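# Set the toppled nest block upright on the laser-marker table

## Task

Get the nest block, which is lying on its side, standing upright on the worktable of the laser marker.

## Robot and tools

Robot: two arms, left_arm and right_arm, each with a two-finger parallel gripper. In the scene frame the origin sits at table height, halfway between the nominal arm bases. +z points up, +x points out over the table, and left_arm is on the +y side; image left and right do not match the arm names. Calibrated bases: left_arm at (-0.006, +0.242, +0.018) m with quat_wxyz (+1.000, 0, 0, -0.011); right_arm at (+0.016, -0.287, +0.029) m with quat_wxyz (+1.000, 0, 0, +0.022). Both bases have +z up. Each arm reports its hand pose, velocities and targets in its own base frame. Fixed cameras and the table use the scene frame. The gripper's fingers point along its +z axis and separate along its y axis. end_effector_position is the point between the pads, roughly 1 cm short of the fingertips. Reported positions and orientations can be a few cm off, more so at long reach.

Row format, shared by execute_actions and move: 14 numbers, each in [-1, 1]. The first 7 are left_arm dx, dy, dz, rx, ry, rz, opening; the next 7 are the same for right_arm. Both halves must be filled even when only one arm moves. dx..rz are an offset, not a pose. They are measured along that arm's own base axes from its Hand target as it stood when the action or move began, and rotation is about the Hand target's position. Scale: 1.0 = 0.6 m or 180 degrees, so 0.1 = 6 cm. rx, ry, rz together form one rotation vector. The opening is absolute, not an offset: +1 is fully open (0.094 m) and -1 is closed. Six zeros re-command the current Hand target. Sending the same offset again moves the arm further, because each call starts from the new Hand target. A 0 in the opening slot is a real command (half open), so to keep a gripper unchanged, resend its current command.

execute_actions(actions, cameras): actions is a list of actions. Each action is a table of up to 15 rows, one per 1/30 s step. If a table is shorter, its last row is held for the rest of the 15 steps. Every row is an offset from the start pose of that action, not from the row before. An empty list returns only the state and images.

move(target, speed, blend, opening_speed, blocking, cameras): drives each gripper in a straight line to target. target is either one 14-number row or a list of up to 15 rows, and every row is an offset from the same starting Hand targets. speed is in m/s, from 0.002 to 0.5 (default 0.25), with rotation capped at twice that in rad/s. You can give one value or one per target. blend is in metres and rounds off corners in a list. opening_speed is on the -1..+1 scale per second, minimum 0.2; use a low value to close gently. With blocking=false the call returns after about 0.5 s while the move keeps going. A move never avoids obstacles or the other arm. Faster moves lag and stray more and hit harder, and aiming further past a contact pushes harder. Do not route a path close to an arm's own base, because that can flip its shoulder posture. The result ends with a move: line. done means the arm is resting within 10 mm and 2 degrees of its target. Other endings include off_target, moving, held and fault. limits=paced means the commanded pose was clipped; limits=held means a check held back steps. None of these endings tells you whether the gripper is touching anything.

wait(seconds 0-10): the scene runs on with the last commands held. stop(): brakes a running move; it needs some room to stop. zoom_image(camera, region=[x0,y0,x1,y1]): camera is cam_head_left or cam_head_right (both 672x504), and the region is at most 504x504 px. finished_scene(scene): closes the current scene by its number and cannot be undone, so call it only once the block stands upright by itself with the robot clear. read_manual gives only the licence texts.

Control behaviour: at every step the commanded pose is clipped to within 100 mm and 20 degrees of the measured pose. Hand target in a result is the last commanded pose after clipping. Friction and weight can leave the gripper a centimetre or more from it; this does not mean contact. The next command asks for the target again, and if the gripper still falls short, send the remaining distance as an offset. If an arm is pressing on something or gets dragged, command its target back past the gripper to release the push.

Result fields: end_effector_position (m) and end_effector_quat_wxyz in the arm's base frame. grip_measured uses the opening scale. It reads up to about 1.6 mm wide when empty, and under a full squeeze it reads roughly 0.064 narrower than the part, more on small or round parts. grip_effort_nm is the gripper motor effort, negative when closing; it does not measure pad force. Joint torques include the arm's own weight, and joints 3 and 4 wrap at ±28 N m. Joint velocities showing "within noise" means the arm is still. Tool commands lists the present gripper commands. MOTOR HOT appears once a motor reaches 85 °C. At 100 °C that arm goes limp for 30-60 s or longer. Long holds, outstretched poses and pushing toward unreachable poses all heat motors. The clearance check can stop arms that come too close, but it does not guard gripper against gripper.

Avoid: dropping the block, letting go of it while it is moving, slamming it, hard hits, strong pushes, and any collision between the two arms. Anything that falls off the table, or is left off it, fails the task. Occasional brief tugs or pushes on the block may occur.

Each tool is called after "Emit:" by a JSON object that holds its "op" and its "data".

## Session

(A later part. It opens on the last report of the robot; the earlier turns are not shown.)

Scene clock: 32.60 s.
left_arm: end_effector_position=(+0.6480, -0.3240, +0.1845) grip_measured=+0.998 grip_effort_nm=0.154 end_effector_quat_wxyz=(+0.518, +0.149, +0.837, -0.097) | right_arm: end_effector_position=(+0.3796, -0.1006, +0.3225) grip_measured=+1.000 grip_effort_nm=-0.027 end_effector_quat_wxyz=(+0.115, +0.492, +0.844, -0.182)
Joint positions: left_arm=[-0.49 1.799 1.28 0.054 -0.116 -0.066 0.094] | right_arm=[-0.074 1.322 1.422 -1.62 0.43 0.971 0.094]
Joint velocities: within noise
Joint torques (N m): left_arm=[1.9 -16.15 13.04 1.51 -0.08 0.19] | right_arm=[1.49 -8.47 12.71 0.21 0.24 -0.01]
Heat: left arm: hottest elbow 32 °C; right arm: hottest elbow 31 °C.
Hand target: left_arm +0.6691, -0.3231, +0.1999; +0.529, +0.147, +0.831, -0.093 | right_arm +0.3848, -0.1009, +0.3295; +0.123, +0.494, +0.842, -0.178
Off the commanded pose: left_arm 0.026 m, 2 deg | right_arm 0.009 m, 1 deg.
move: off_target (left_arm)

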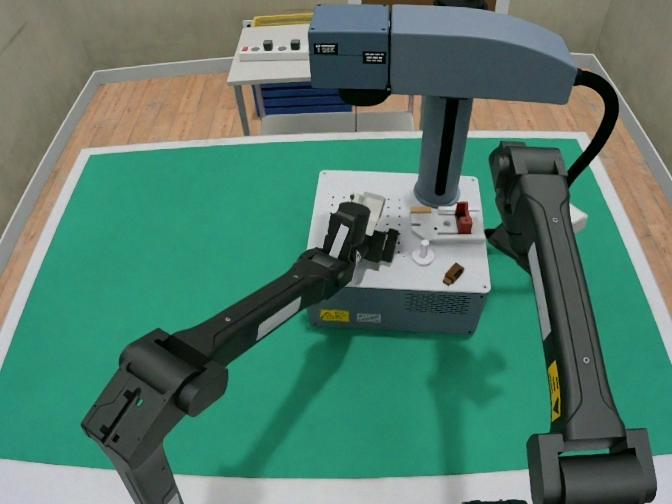

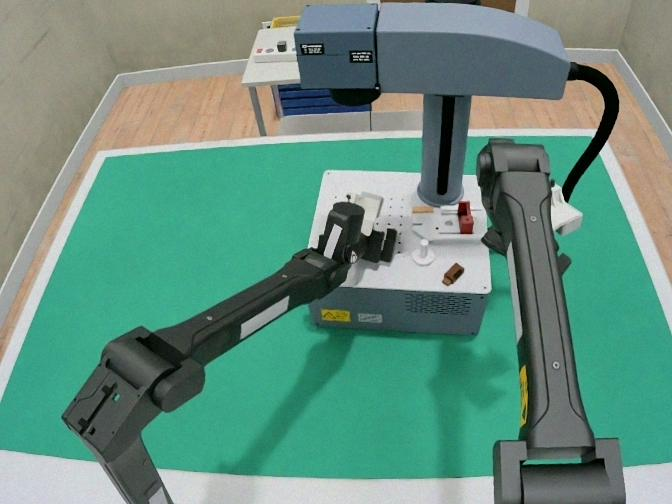

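Emit:
{"op": "move", "data": {"target": [0,0,0,0,0,0,-0.5,0,0,0,0,0,0,1], "opening_speed": 0.4}}

Emit:
{"op": "zoom_image", "data": {"camera": "cam_head_left", "region": [310, 180, 430, 280]}}

Emit:
{"op": "zoom_image", "data": {"camera": "cam_head_right", "region": [310, 180, 430, 280]}}

Scene clock: 37.33 s.
left_arm: end_effector_position=(+0.6486, -0.3229, +0.1843) grip_measured=-0.187 grip_effort_nm=-0.979 end_effector_quat_wxyz=(+0.518, +0.151, +0.837, -0.095) | right_arm: end_effector_position=(+0.3796, -0.1006, +0.3225) grip_measured=+1.000 grip_effort_nm=-0.027 end_effector_quat_wxyz=(+0.115, +0.492, +0.844, -0.182)
Joint positions: left_arm=[-0.488 1.8 1.28 0.053 -0.115 -0.061 0.038] | right_arm=[-0.074 1.322 1.422 -1.62 0.43 0.971 0.094]
Joint velocities: within noise
Joint torques (N m): left_arm=[1.73 -16.09 13.04 1.46 -0.1 0.12] | right_arm=[0.85 -9.05 12.77 0.43 0.23 -0.08]
Heat: left arm: hottest elbow 34 °C; right arm: hottest elbow 32 °C.
Hand target: left_arm +0.6692, -0.3229, +0.1998; +0.529, +0.147, +0.831, -0.093 | right_arm +0.3848, -0.1009, +0.3295; +0.123, +0.494, +0.842, -0.178
Off the commanded pose: left_arm 0.026 m, 2 deg | right_arm 0.009 m, 1 deg.
move: off_target (left_arm)

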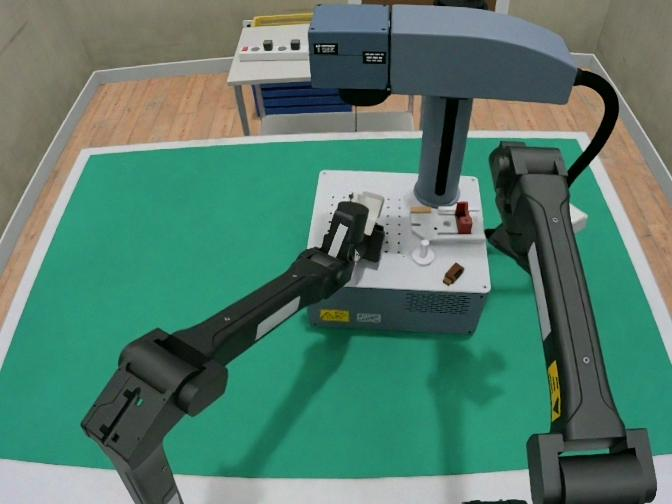

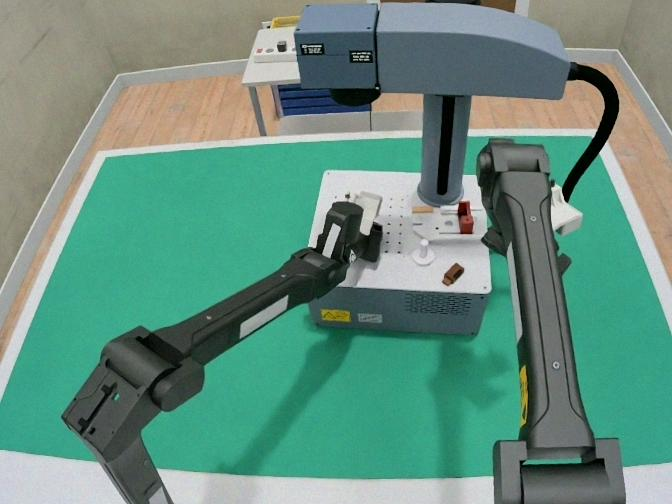

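Scaled by 4.200 from the camera's 672x504 image, which has a finer 960x720 frame.

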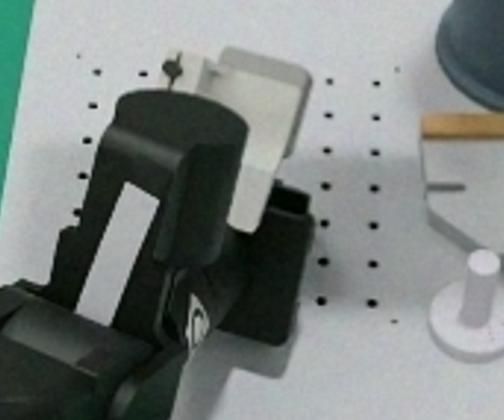

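Scaled by 4.200 from the camera's 672x504 image, which has a finer 960x720 frame.

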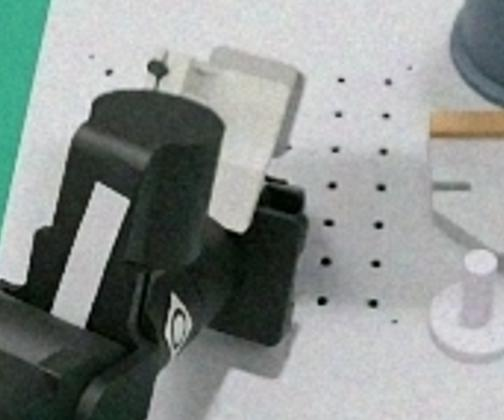

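Emit:
{"op": "move", "data": {"target": [-0.05,0.0,0.15,0,0,0,-0.5,0,0,0,0,0,0,1], "speed": 0.15}}

Emit:
{"op": "zoom_image", "data": {"camera": "cam_head_left", "region": [310, 170, 430, 270]}}

Emit:
{"op": "zoom_image", "data": {"camera": "cam_head_right", "region": [310, 170, 430, 270]}}

Scene clock: 39.23 s.
left_arm: end_effector_position=(+0.6252, -0.3070, +0.2373) grip_measured=-0.187 grip_effort_nm=-0.979 end_effector_quat_wxyz=(+0.494, +0.151, +0.852, -0.080) | right_arm: end_effector_position=(+0.3796, -0.1006, +0.3225) grip_measured=+1.000 grip_effort_nm=-0.017 end_effector_quat_wxyz=(+0.115, +0.492, +0.844, -0.182)
Joint positions: left_arm=[-0.488 1.676 1.302 -0.153 -0.133 -0.061 0.038] | right_arm=[-0.074 1.322 1.422 -1.62 0.43 0.971 0.094]
Joint velocities: within noise
Joint torques (N m): left_arm=[-0.32 -17.96 14.75 1.78 -0.25 0] | right_arm=[1.61 -8.47 12.89 0.47 0.24 -0.06]
Heat: left arm: hottest elbow 35 °C; right arm: hottest elbow 33 °C.
Hand target: left_arm +0.6391, -0.3230, +0.2898; +0.529, +0.147, +0.831, -0.093 | right_arm +0.3848, -0.1009, +0.3295; +0.123, +0.494, +0.842, -0.178
Off the commanded pose: left_arm 0.057 m, 5 deg | right_arm 0.009 m, 1 deg.
move: off_target (left_arm)

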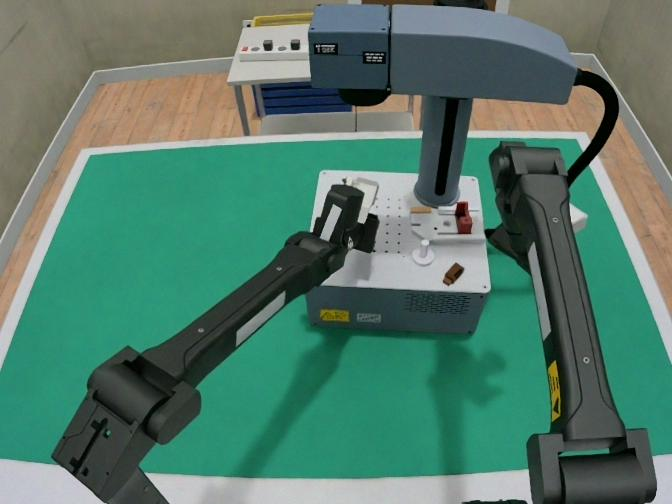

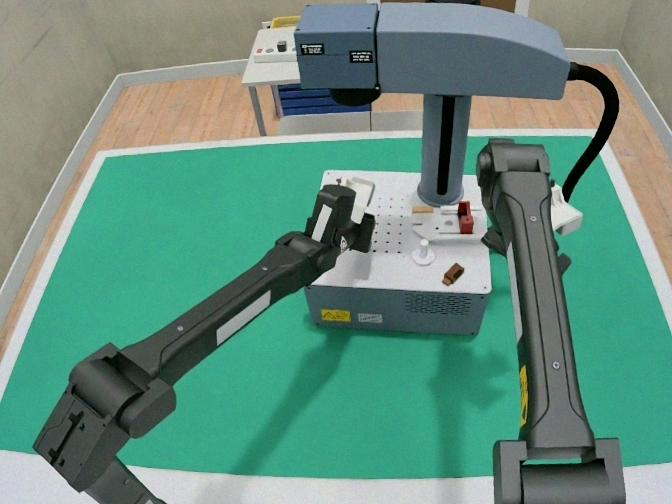

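Scaled by 4.200 from the camera's 672x504 image, which has a finer 960x720 frame.

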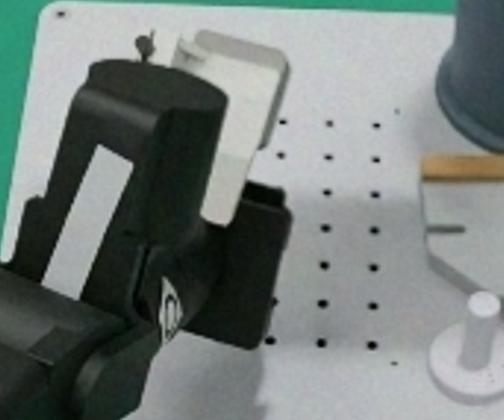

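Scaled by 4.200 from the camera's 672x504 image, which has a finer 960x720 frame.

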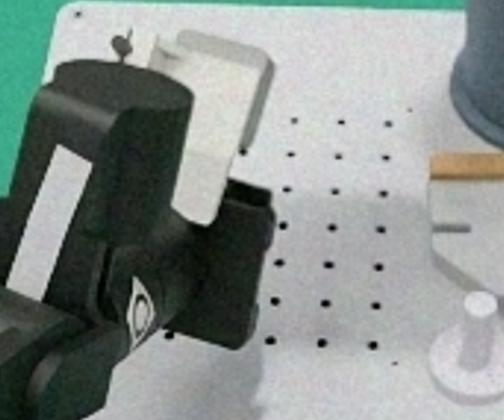

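Emit:
{"op": "move", "data": {"target": [-0.06,0.03,0.15,0.114,0.313,0,-0.5,0,0,0,0,0,0,1], "speed": 0.2}}

Emit:
{"op": "zoom_image", "data": {"camera": "cam_head_left", "region": [310, 170, 430, 270]}}

Emit:
{"op": "zoom_image", "data": {"camera": "cam_head_right", "region": [310, 170, 430, 270]}}

Scene clock: 42.80 s.
left_arm: end_effector_position=(+0.5537, -0.2895, +0.3202) grip_measured=-0.187 grip_effort_nm=-0.974 end_effector_quat_wxyz=(+0.079, +0.185, +0.979, -0.017) | right_arm: end_effector_position=(+0.3796, -0.1006, +0.3225) grip_measured=+1.000 grip_effort_nm=-0.022 end_effector_quat_wxyz=(+0.115, +0.492, +0.844, -0.182)
Joint positions: left_arm=[-0.485 1.925 2.193 -1.677 -0.014 -0.111 0.038] | right_arm=[-0.074 1.322 1.422 -1.62 0.43 0.971 0.094]
Joint velocities: within noise
Joint torques (N m): left_arm=[1.96 -14.15 25.35 0.5 -0.03 -0.02] | right_arm=[1.08 -8.64 12.78 0.49 0.27 -0.01]
Heat: left arm: hottest elbow 37 °C; right arm: hottest elbow 33 °C.
Hand target: left_arm +0.6031, -0.3049, +0.3798; +0.043, +0.174, +0.984, -0.008 | right_arm +0.3848, -0.1009, +0.3295; +0.123, +0.494, +0.842, -0.178
Off the commanded pose: left_arm 0.079 m, 4 deg | right_arm 0.009 m, 1 deg.
joint sent to its limit (left arm) — joint 4 (wrist pitch), lower limit. The joint targets are off in position and orientation.
move: off_target (left_arm)

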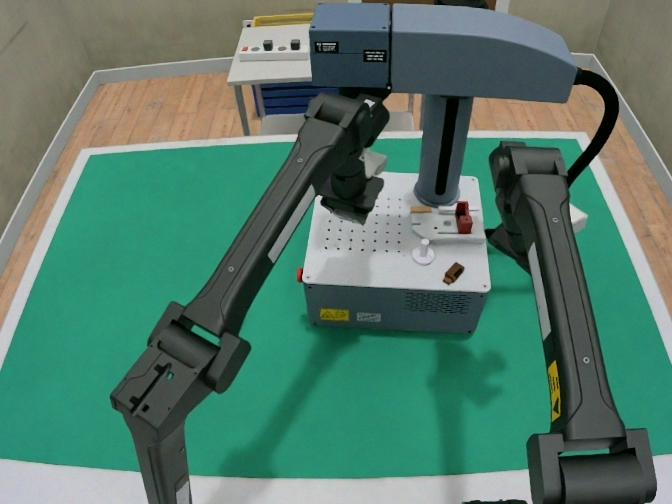

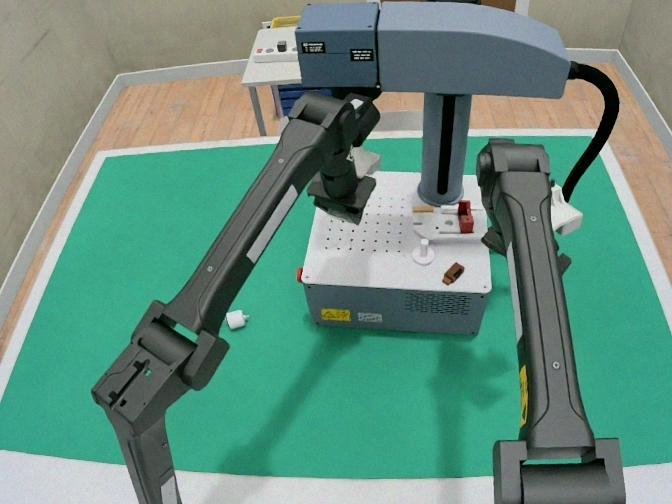

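Scaled by 4.200 from the camera's 672x504 image, which has a finer 960x720 frame.

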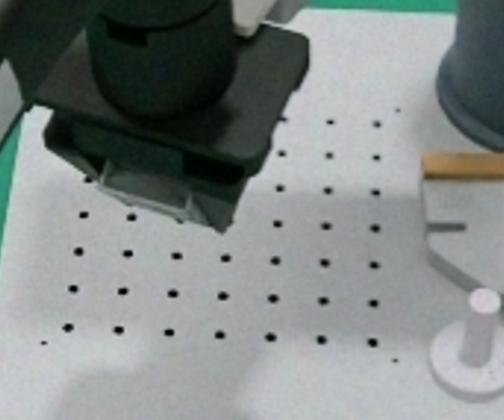

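Scaled by 4.200 from the camera's 672x504 image, which has a finer 960x720 frame.

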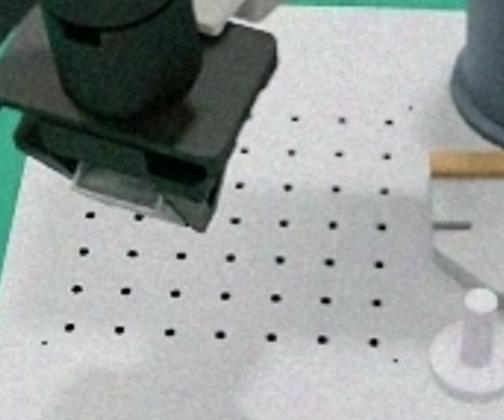

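Emit:
{"op": "move", "data": {"target": [0.0,0.02,-0.2,0.034,0.094,0,-0.5,0,0,0,0,0,0,1], "speed": 0.15}}

Emit:
{"op": "zoom_image", "data": {"camera": "cam_head_left", "region": [300, 170, 420, 270]}}

Emit:
{"op": "zoom_image", "data": {"camera": "cam_head_right", "region": [300, 170, 420, 270]}}

Scene clock: 46.17 s.
left_arm: end_effector_position=(+0.5515, -0.2959, +0.3171) grip_measured=-0.187 grip_effort_nm=-0.984 end_effector_quat_wxyz=(+0.070, +0.188, +0.979, -0.036) | right_arm: end_effector_position=(+0.3796, -0.1006, +0.3225) grip_measured=+1.000 grip_effort_nm=-0.027 end_effector_quat_wxyz=(+0.115, +0.492, +0.844, -0.182)
Joint positions: left_arm=[-0.484 1.931 2.193 -1.677 0.028 -0.106 0.038] | right_arm=[-0.074 1.322 1.422 -1.62 0.43 0.971 0.094]
Joint velocities: within noise
Joint torques (N m): left_arm=[4.25 -6.53 14.53 0.47 0 0.13] | right_arm=[1.26 -8.41 12.71 0.42 0.27 -0.01]
Heat: left arm: hottest elbow 38 °C; right arm: hottest elbow 34 °C.
Hand target: left_arm +0.6030, -0.2931, +0.2598; -0.096, +0.174, +0.980, +0.014 | right_arm +0.3848, -0.1009, +0.3295; +0.123, +0.494, +0.842, -0.178
Off the commanded pose: left_arm 0.077 m, 22 deg; orientation clipped | right_arm 0.009 m, 1 deg.
joint sent to its limit (left arm) — joint 4 (wrist pitch), lower limit. The joint targets are off in position and orientation.
move: off_target (left_arm); limits=paced

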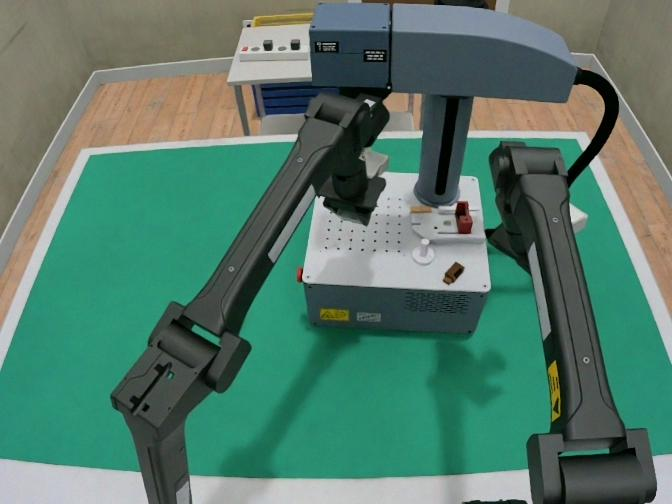

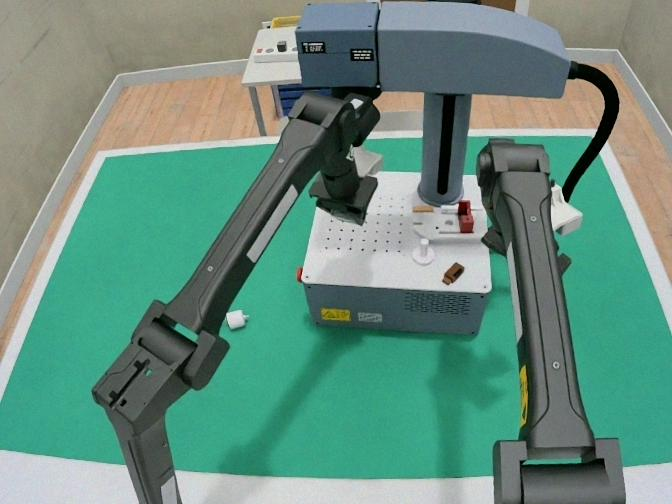

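Scaled by 4.200 from the camera's 672x504 image, which has a finer 960x720 frame.

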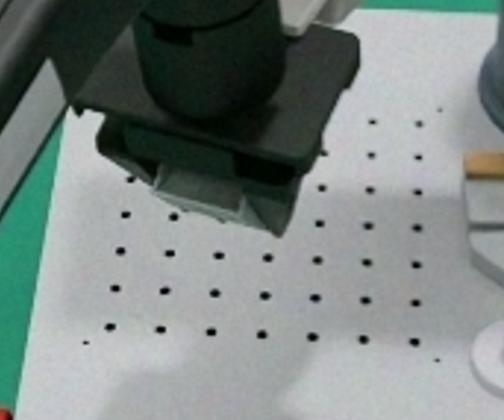

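Scaled by 4.200 from the camera's 672x504 image, which has a finer 960x720 frame.

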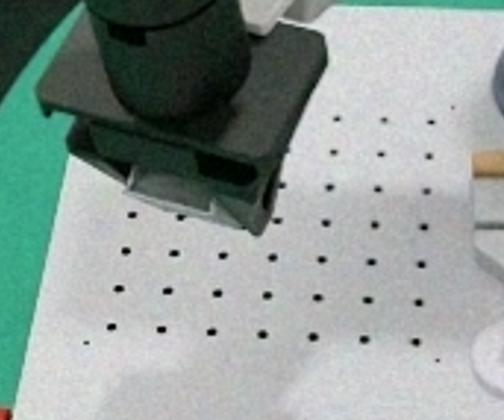

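Emit:
{"op": "move", "data": {"target": [-0.04,0.0,-0.0,-0.046,-0.125,0,-0.5,0,0,0,0,0,0,1], "speed": 0.15}}

Scene clock: 48.30 s.
left_arm: end_effector_position=(+0.5748, -0.2984, +0.2432) grip_measured=-0.187 grip_effort_nm=-0.974 end_effector_quat_wxyz=(+0.090, +0.184, +0.979, -0.018) | right_arm: end_effector_position=(+0.3796, -0.1006, +0.3225) grip_measured=+1.000 grip_effort_nm=-0.022 end_effector_quat_wxyz=(+0.115, +0.492, +0.844, -0.182)
Joint positions: left_arm=[-0.483 1.94 2.007 -1.455 -0.019 -0.11 0.038] | right_arm=[-0.074 1.322 1.422 -1.62 0.43 0.971 0.094]
Joint velocities: within noise
Joint torques (N m): left_arm=[1.61 -22.01 9.01 1.39 -0.22 -0.05] | right_arm=[1.14 -8.64 12.94 0.44 0.22 -0.04]
Heat: left arm: hottest elbow 38 °C; right arm: hottest elbow 34 °C.
Hand target: left_arm +0.5792, -0.2930, +0.2600; +0.110, +0.175, +0.978, -0.022 | right_arm +0.3848, -0.1009, +0.3295; +0.123, +0.494, +0.842, -0.178
Off the commanded pose: left_arm 0.018 m, 3 deg | right_arm 0.009 m, 1 deg.
move: off_target (left_arm)

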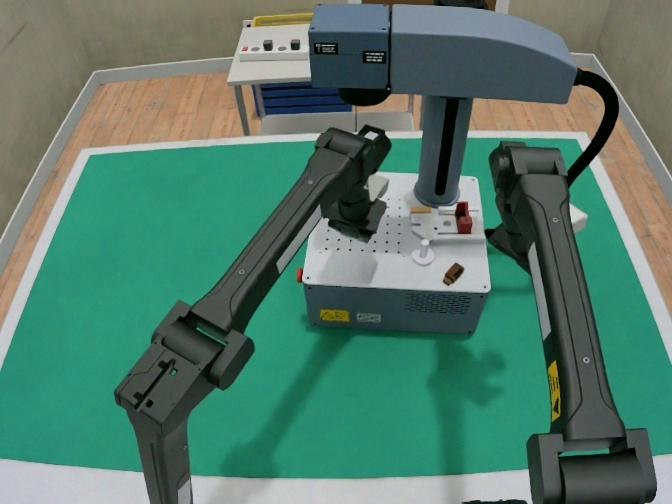

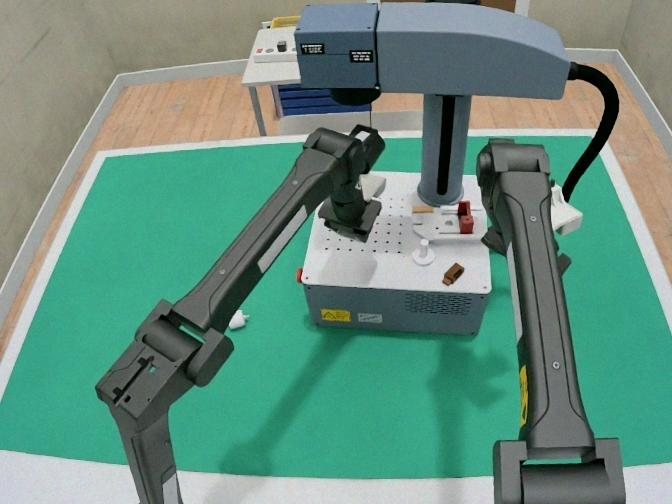

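Emit:
{"op": "move", "data": {"target": [0.01,0.0,-0.03,0.0266,0.073,0,-0.5,0,0,0,0,0,0,1], "speed": 0.1}}

Emit:
{"op": "zoom_image", "data": {"camera": "cam_head_left", "region": [300, 170, 420, 270]}}

Emit:
{"op": "zoom_image", "data": {"camera": "cam_head_right", "region": [300, 170, 420, 270]}}

Scene clock: 51.70 s.
left_arm: end_effector_position=(+0.5678, -0.2944, +0.2140) grip_measured=-0.187 grip_effort_nm=-0.979 end_effector_quat_wxyz=(-0.011, +0.182, +0.983, +0.001) | right_arm: end_effector_position=(+0.3796, -0.1006, +0.3225) grip_measured=+1.000 grip_effort_nm=-0.022 end_effector_quat_wxyz=(+0.115, +0.492, +0.844, -0.182)
Joint positions: left_arm=[-0.476 2.075 2.156 -1.673 0.005 -0.11 0.038] | right_arm=[-0.074 1.322 1.422 -1.62 0.43 0.971 0.094]
Joint velocities: within noise
Joint torques (N m): left_arm=[1.79 -21.19 13.9 0.02 -0.01 0.05] | right_arm=[0.79 -8.41 12.71 0.39 0.26 -0.05]
Heat: left arm: hottest elbow 39 °C; right arm: hottest elbow 35 °C.
Hand target: left_arm +0.5852, -0.2931, +0.2420; -0.010, +0.175, +0.984, -0.001 | right_arm +0.3848, -0.1009, +0.3295; +0.123, +0.494, +0.842, -0.178
Off the commanded pose: left_arm 0.033 m, 1 deg | right_arm 0.009 m, 1 deg.
joint sent to its limit (left arm) — joint 4 (wrist pitch), lower limit. The joint targets are off in orientation, not in position.
move: off_target (left_arm)

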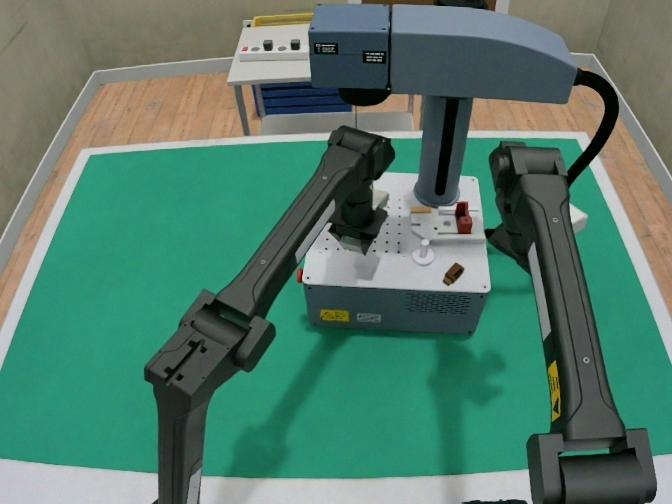

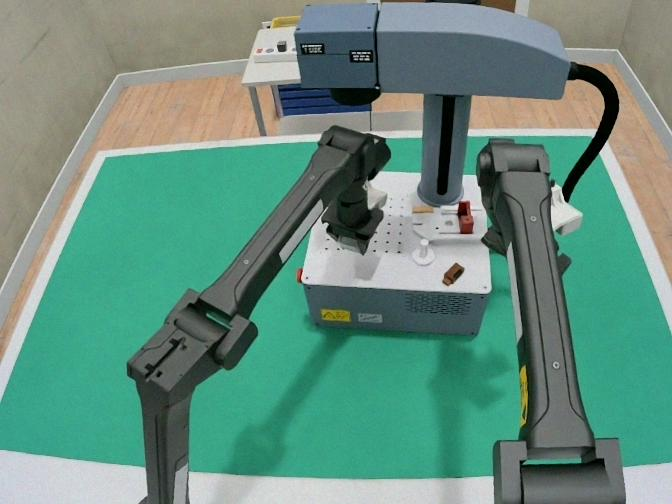

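Scaled by 4.200 from the camera's 672x504 image, which has a finer 960x720 frame.

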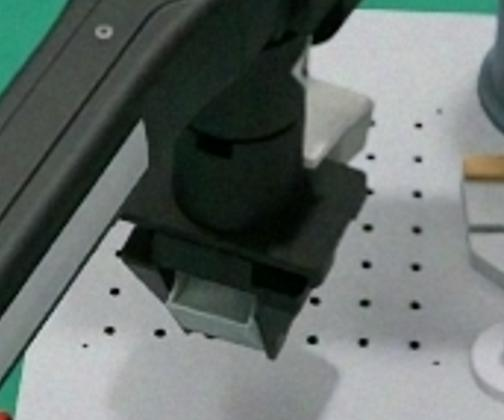

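Scaled by 4.200 from the camera's 672x504 image, which has a finer 960x720 frame.

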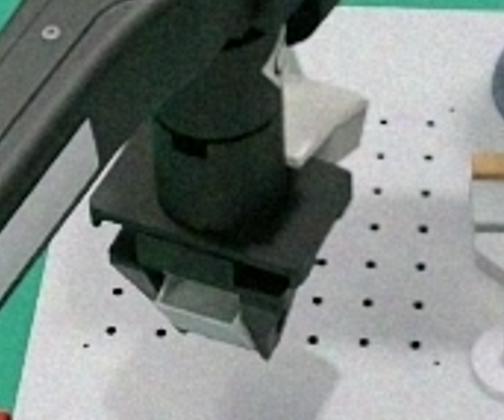

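Emit:
{"op": "move", "data": {"target": [0.0,0.0,-0.05,0,0,0,-0.5,0,0,0,0,0,0,1], "speed": 0.05}}

Emit:
{"op": "zoom_image", "data": {"camera": "cam_head_left", "region": [320, 190, 420, 280]}}

Emit:
{"op": "zoom_image", "data": {"camera": "cam_head_right", "region": [320, 190, 420, 280]}}

Scene clock: 53.30 s.
left_arm: end_effector_position=(+0.5704, -0.2958, +0.1874) grip_measured=-0.187 grip_effort_nm=-0.979 end_effector_quat_wxyz=(-0.032, +0.182, +0.983, +0.007) | right_arm: end_effector_position=(+0.3796, -0.1006, +0.3225) grip_measured=+1.000 grip_effort_nm=-0.022 end_effector_quat_wxyz=(+0.115, +0.492, +0.844, -0.182)
Joint positions: left_arm=[-0.476 2.119 2.156 -1.674 0.006 -0.11 0.038] | right_arm=[-0.074 1.322 1.422 -1.62 0.43 0.971 0.094]
Joint velocities: within noise
Joint torques (N m): left_arm=[1.96 -21.77 12.71 -0.09 -0.03 0.06] | right_arm=[1.44 -8.7 12.6 0.34 0.3 -0.02]
Heat: left arm: hottest elbow 39 °C; right arm: hottest elbow 35 °C.
Hand target: left_arm +0.5851, -0.2932, +0.2118; -0.010, +0.175, +0.984, -0.001 | right_arm +0.3848, -0.1009, +0.3295; +0.123, +0.494, +0.842, -0.178
Off the commanded pose: left_arm 0.029 m, 3 deg | right_arm 0.009 m, 1 deg.
joint sent to its limit (left arm) — joint 4 (wrist pitch), lower limit. The joint targets still meet the commanded pose.
move: off_target (left_arm)

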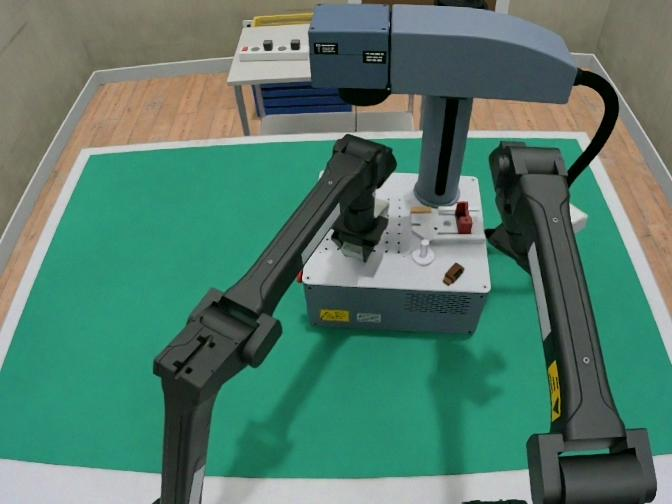

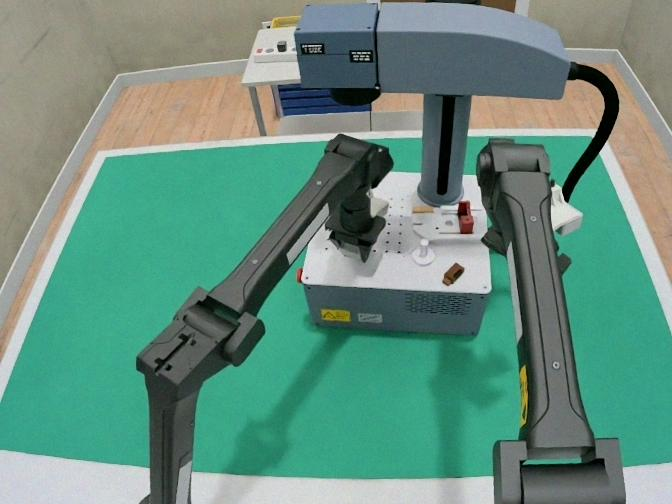

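Scaled by 5.040 from the camera's 672x504 image, which has a finer 960x720 frame.

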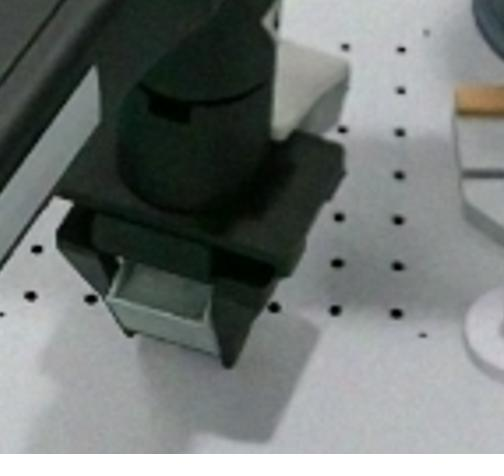

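Scaled by 5.040 from the camera's 672x504 image, which has a finer 960x720 frame.

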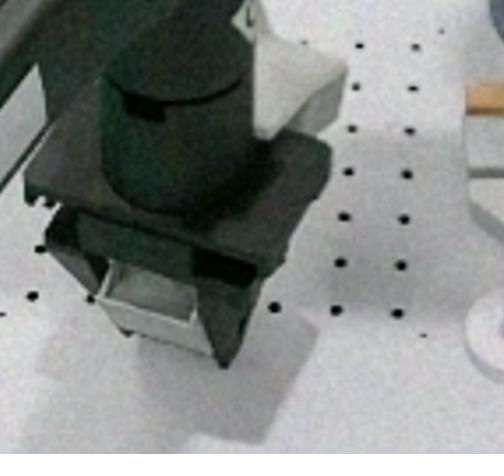

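Emit:
{"op": "move", "data": {"target": [0.0,0.0,-0.025,0.01,0.026,0,-0.5,0,0,0,0,0,0,1], "speed": 0.04}}

Emit:
{"op": "zoom_image", "data": {"camera": "cam_head_left", "region": [320, 190, 420, 280]}}

Emit:
{"op": "zoom_image", "data": {"camera": "cam_head_right", "region": [320, 190, 420, 280]}}

Scene clock: 55.13 s.
left_arm: end_effector_position=(+0.5708, -0.2960, +0.1815) grip_measured=-0.187 grip_effort_nm=-0.974 end_effector_quat_wxyz=(-0.038, +0.181, +0.983, +0.004) | right_arm: end_effector_position=(+0.3796, -0.1006, +0.3225) grip_measured=+1.000 grip_effort_nm=-0.022 end_effector_quat_wxyz=(+0.115, +0.492, +0.844, -0.182)
Joint positions: left_arm=[-0.474 2.128 2.156 -1.674 0.014 -0.11 0.038] | right_arm=[-0.074 1.322 1.422 -1.62 0.43 0.971 0.094]
Joint velocities: within noise
Joint torques (N m): left_arm=[1.85 -21.07 12.27 -0.09 0 0.08] | right_arm=[1.08 -8.59 12.72 0.4 0.25 -0.07]
Heat: left arm: hottest elbow 40 °C; right arm: hottest elbow 35 °C.
Hand target: left_arm +0.5852, -0.2931, +0.1969; -0.053, +0.175, +0.983, +0.007 | right_arm +0.3848, -0.1009, +0.3295; +0.123, +0.494, +0.842, -0.178
Off the commanded pose: left_arm 0.021 m, 2 deg | right_arm 0.009 m, 1 deg.
joint sent to its limit (left arm) — joint 4 (wrist pitch), lower limit. The joint targets are off in orientation, not in position.
move: off_target (left_arm)

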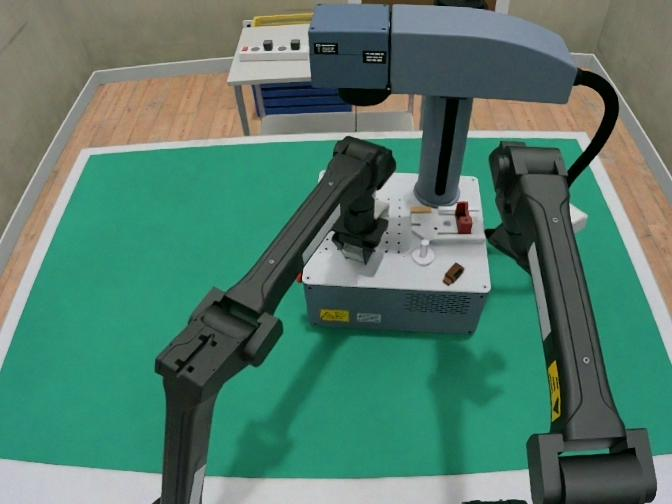

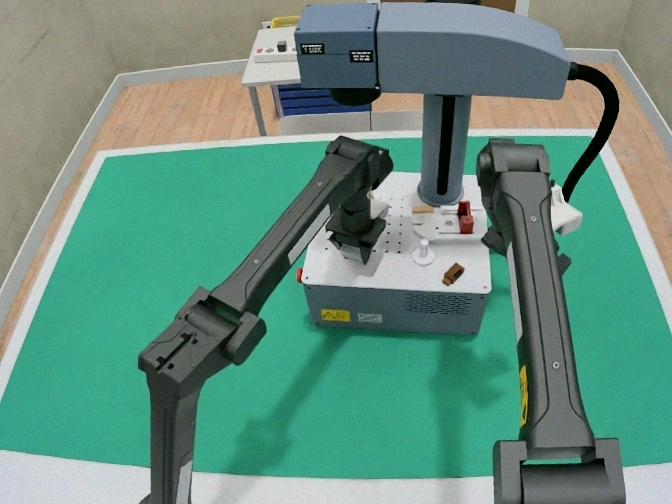

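Scaled by 5.040 from the camera's 672x504 image, which has a finer 960x720 frame.

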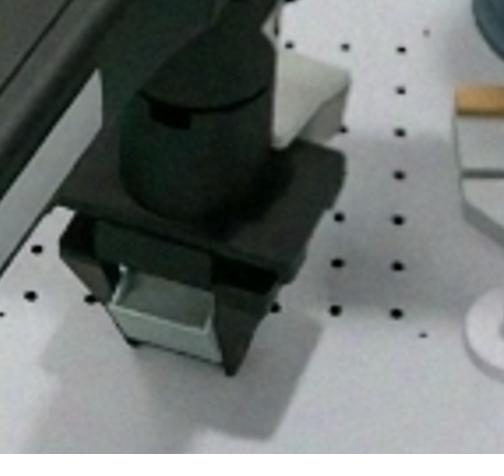

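Scaled by 5.040 from the camera's 672x504 image, which has a finer 960x720 frame.

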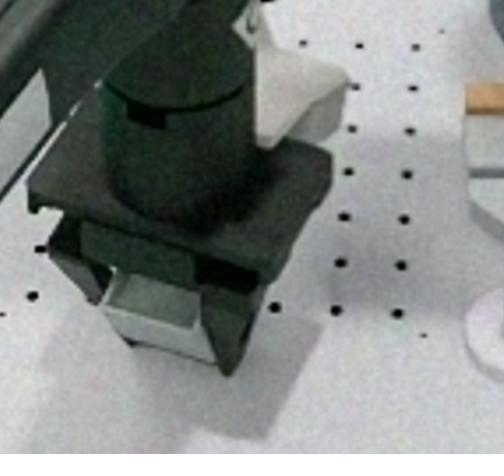

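Emit:
{"op": "move", "data": {"target": [0.0,0.0,-0.02,0,0,0,-0.5,0,0,0,0,0,0,1], "speed": 0.04}}

Emit:
{"op": "zoom_image", "data": {"camera": "cam_head_left", "region": [320, 190, 420, 280]}}

Emit:
{"op": "zoom_image", "data": {"camera": "cam_head_right", "region": [320, 190, 420, 280]}}

Scene clock: 56.57 s.
left_arm: end_effector_position=(+0.5706, -0.2961, +0.1808) grip_measured=-0.187 grip_effort_nm=-0.979 end_effector_quat_wxyz=(-0.039, +0.181, +0.983, +0.004) | right_arm: end_effector_position=(+0.3796, -0.1006, +0.3225) grip_measured=+1.000 grip_effort_nm=-0.027 end_effector_quat_wxyz=(+0.115, +0.492, +0.844, -0.182)
Joint positions: left_arm=[-0.474 2.129 2.156 -1.675 0.015 -0.11 0.038] | right_arm=[-0.074 1.322 1.422 -1.62 0.43 0.971 0.094]
Joint velocities: within noise
Joint torques (N m): left_arm=[1.9 -19.6 12.05 -0.02 -0.05 0.08] | right_arm=[1.32 -8.94 12.74 0.16 0.24 -0.09]
Heat: left arm: hottest elbow 40 °C; right arm: hottest elbow 36 °C.
Hand target: left_arm +0.5851, -0.2931, +0.1850; -0.053, +0.175, +0.983, +0.007 | right_arm +0.3848, -0.1009, +0.3295; +0.123, +0.494, +0.842, -0.178
Off the commanded pose: left_arm 0.015 m, 2 deg | right_arm 0.009 m, 1 deg.
joint sent to its limit (left arm) — joint 4 (wrist pitch), lower limit. The joint targets are off in orientation, not in position.
move: off_target (left_arm)

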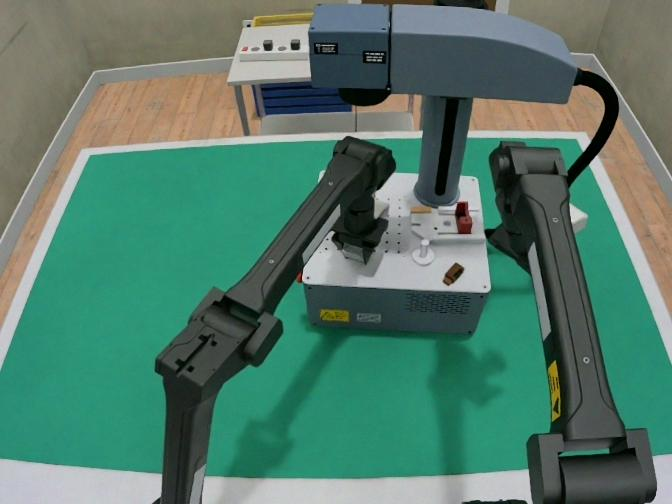

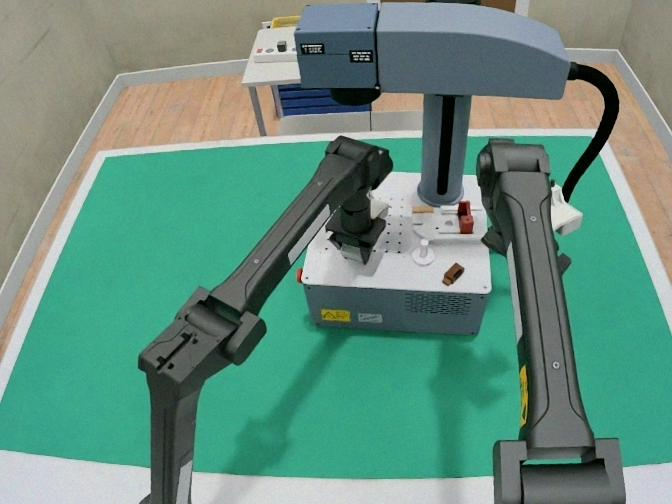

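Scaled by 5.040 from the camera's 672x504 image, which has a finer 960x720 frame.

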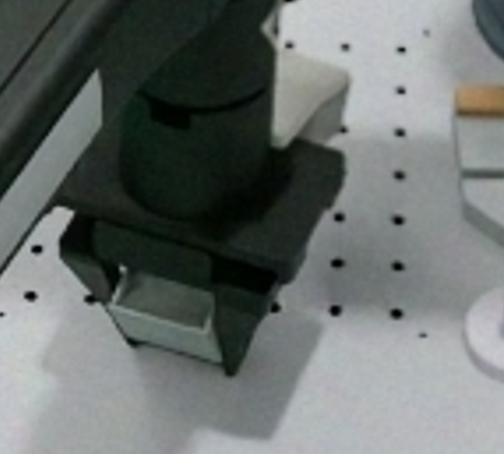

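Scaled by 5.040 from the camera's 672x504 image, which has a finer 960x720 frame.

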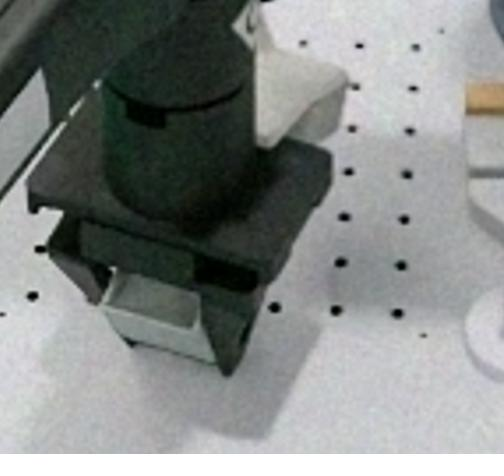

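Emit:
{"op": "move", "data": {"target": [0.0,0.0,0,0,0,0,-0.2,0,0,0,0,0,0,1], "opening_speed": 0.2}}

Emit:
{"op": "zoom_image", "data": {"camera": "cam_head_left", "region": [320, 190, 420, 280]}}

Scene clock: 58.80 s.
left_arm: end_effector_position=(+0.5706, -0.2961, +0.1808) grip_measured=-0.187 grip_effort_nm=-0.974 end_effector_quat_wxyz=(-0.039, +0.181, +0.983, +0.004) | right_arm: end_effector_position=(+0.3796, -0.1006, +0.3225) grip_measured=+1.000 grip_effort_nm=-0.027 end_effector_quat_wxyz=(+0.115, +0.492, +0.844, -0.182)
Joint positions: left_arm=[-0.474 2.129 2.156 -1.675 0.015 -0.11 0.038] | right_arm=[-0.074 1.322 1.422 -1.62 0.43 0.971 0.094]
Joint velocities: within noise
Joint torques (N m): left_arm=[1.9 -19.84 12.03 -0.03 -0.06 0.08] | right_arm=[1.08 -8.7 12.88 0.47 0.26 -0.04]
Heat: left arm: hottest elbow 41 °C; right arm: hottest elbow 36 °C.
Hand target: left_arm +0.5851, -0.2931, +0.1850; -0.053, +0.175, +0.983, +0.007 | right_arm +0.3848, -0.1009, +0.3295; +0.123, +0.494, +0.842, -0.178
Off the commanded pose: left_arm 0.015 m, 2 deg | right_arm 0.009 m, 1 deg.
joint sent to its limit (left arm) — joint 4 (wrist pitch), lower limit. The joint targets are off in orientation, not in position.
move: off_target (left_arm)

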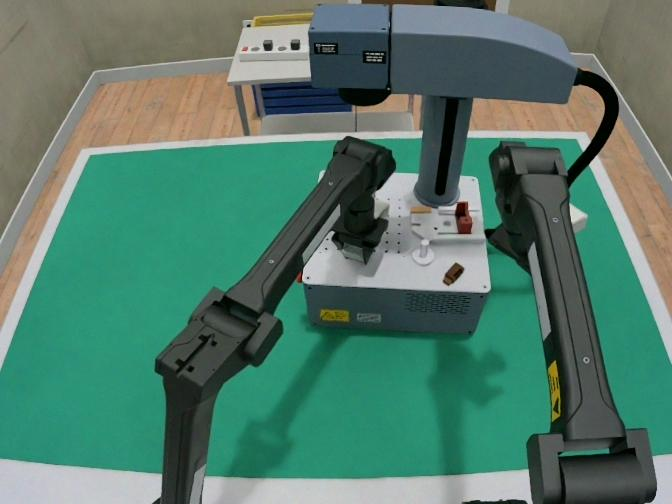

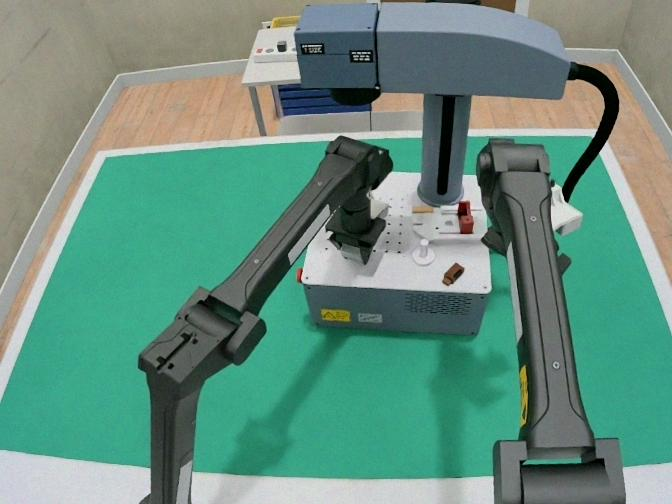

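Scaled by 5.040 from the camera's 672x504 image, which has a finer 960x720 frame.

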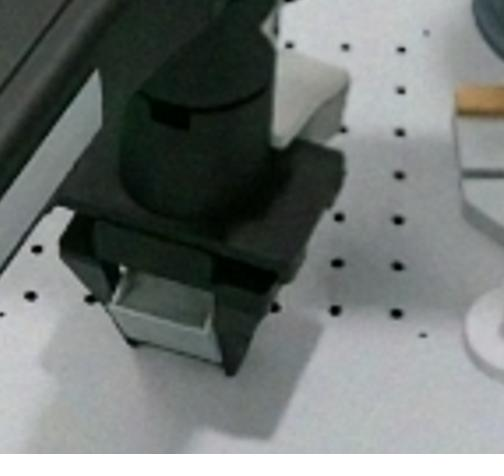

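Emit:
{"op": "move", "data": {"target": [0.0,0.0,0,0,0,0,-0.12,0,0,0,0,0,0,1], "opening_speed": 0.2}}

Emit:
{"op": "zoom_image", "data": {"camera": "cam_head_left", "region": [320, 190, 420, 280]}}

Scene clock: 60.87 s.
left_arm: end_effector_position=(+0.5705, -0.2962, +0.1808) grip_measured=-0.122 grip_effort_nm=0.164 end_effector_quat_wxyz=(-0.039, +0.181, +0.983, +0.004) | right_arm: end_effector_position=(+0.3796, -0.1006, +0.3225) grip_measured=+1.000 grip_effort_nm=-0.032 end_effector_quat_wxyz=(+0.115, +0.492, +0.844, -0.182)
Joint positions: left_arm=[-0.474 2.129 2.156 -1.675 0.016 -0.11 0.041] | right_arm=[-0.074 1.322 1.422 -1.62 0.43 0.971 0.094]
Joint velocities: within noise
Joint torques (N m): left_arm=[1.67 -19.72 12.07 -0.08 -0.09 0.08] | right_arm=[1.26 -8.06 12.75 0.29 0.27 -0.02]
Heat: left arm: hottest elbow 41 °C; right arm: hottest elbow 36 °C.
Hand target: left_arm +0.5851, -0.2931, +0.1850; -0.053, +0.175, +0.983, +0.007 | right_arm +0.3848, -0.1009, +0.3295; +0.123, +0.494, +0.842, -0.178
Off the commanded pose: left_arm 0.016 m, 2 deg | right_arm 0.009 m, 1 deg.
joint sent to its limit (left arm) — joint 4 (wrist pitch), lower limit. The joint targets are off in orientation, not in position.
move: off_target (left_arm)

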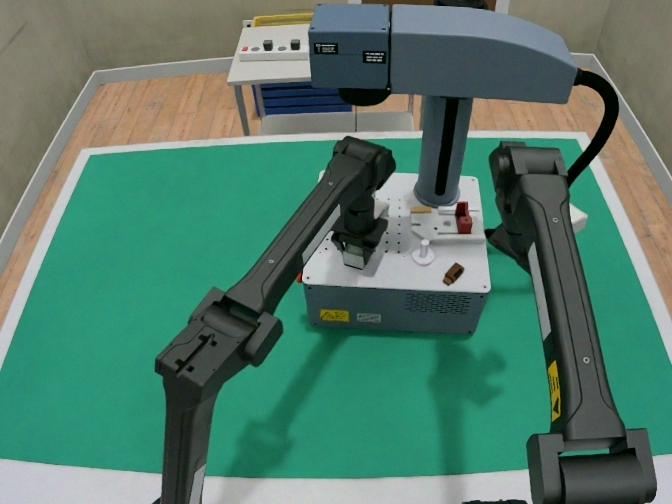

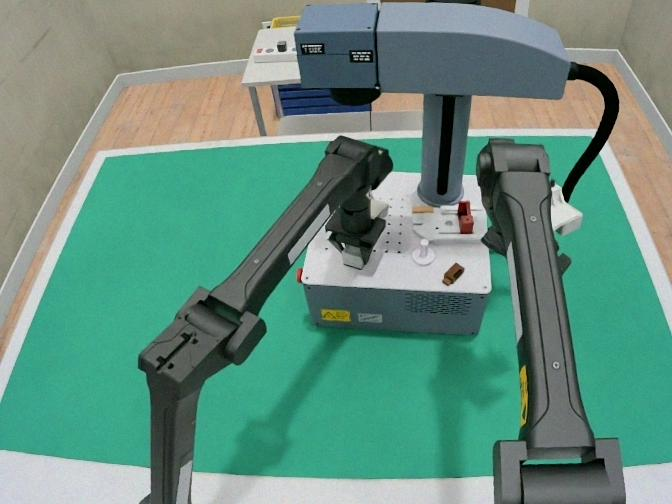

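Scaled by 5.040 from the camera's 672x504 image, which has a finer 960x720 frame.

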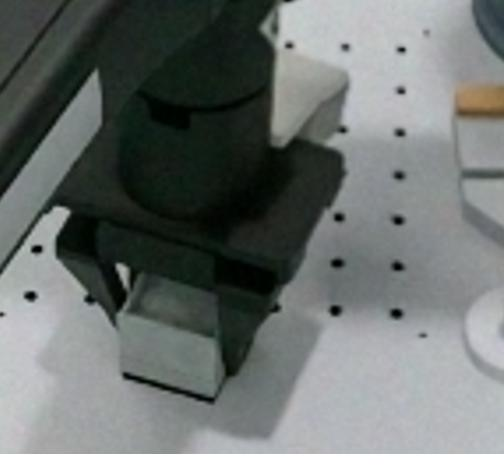

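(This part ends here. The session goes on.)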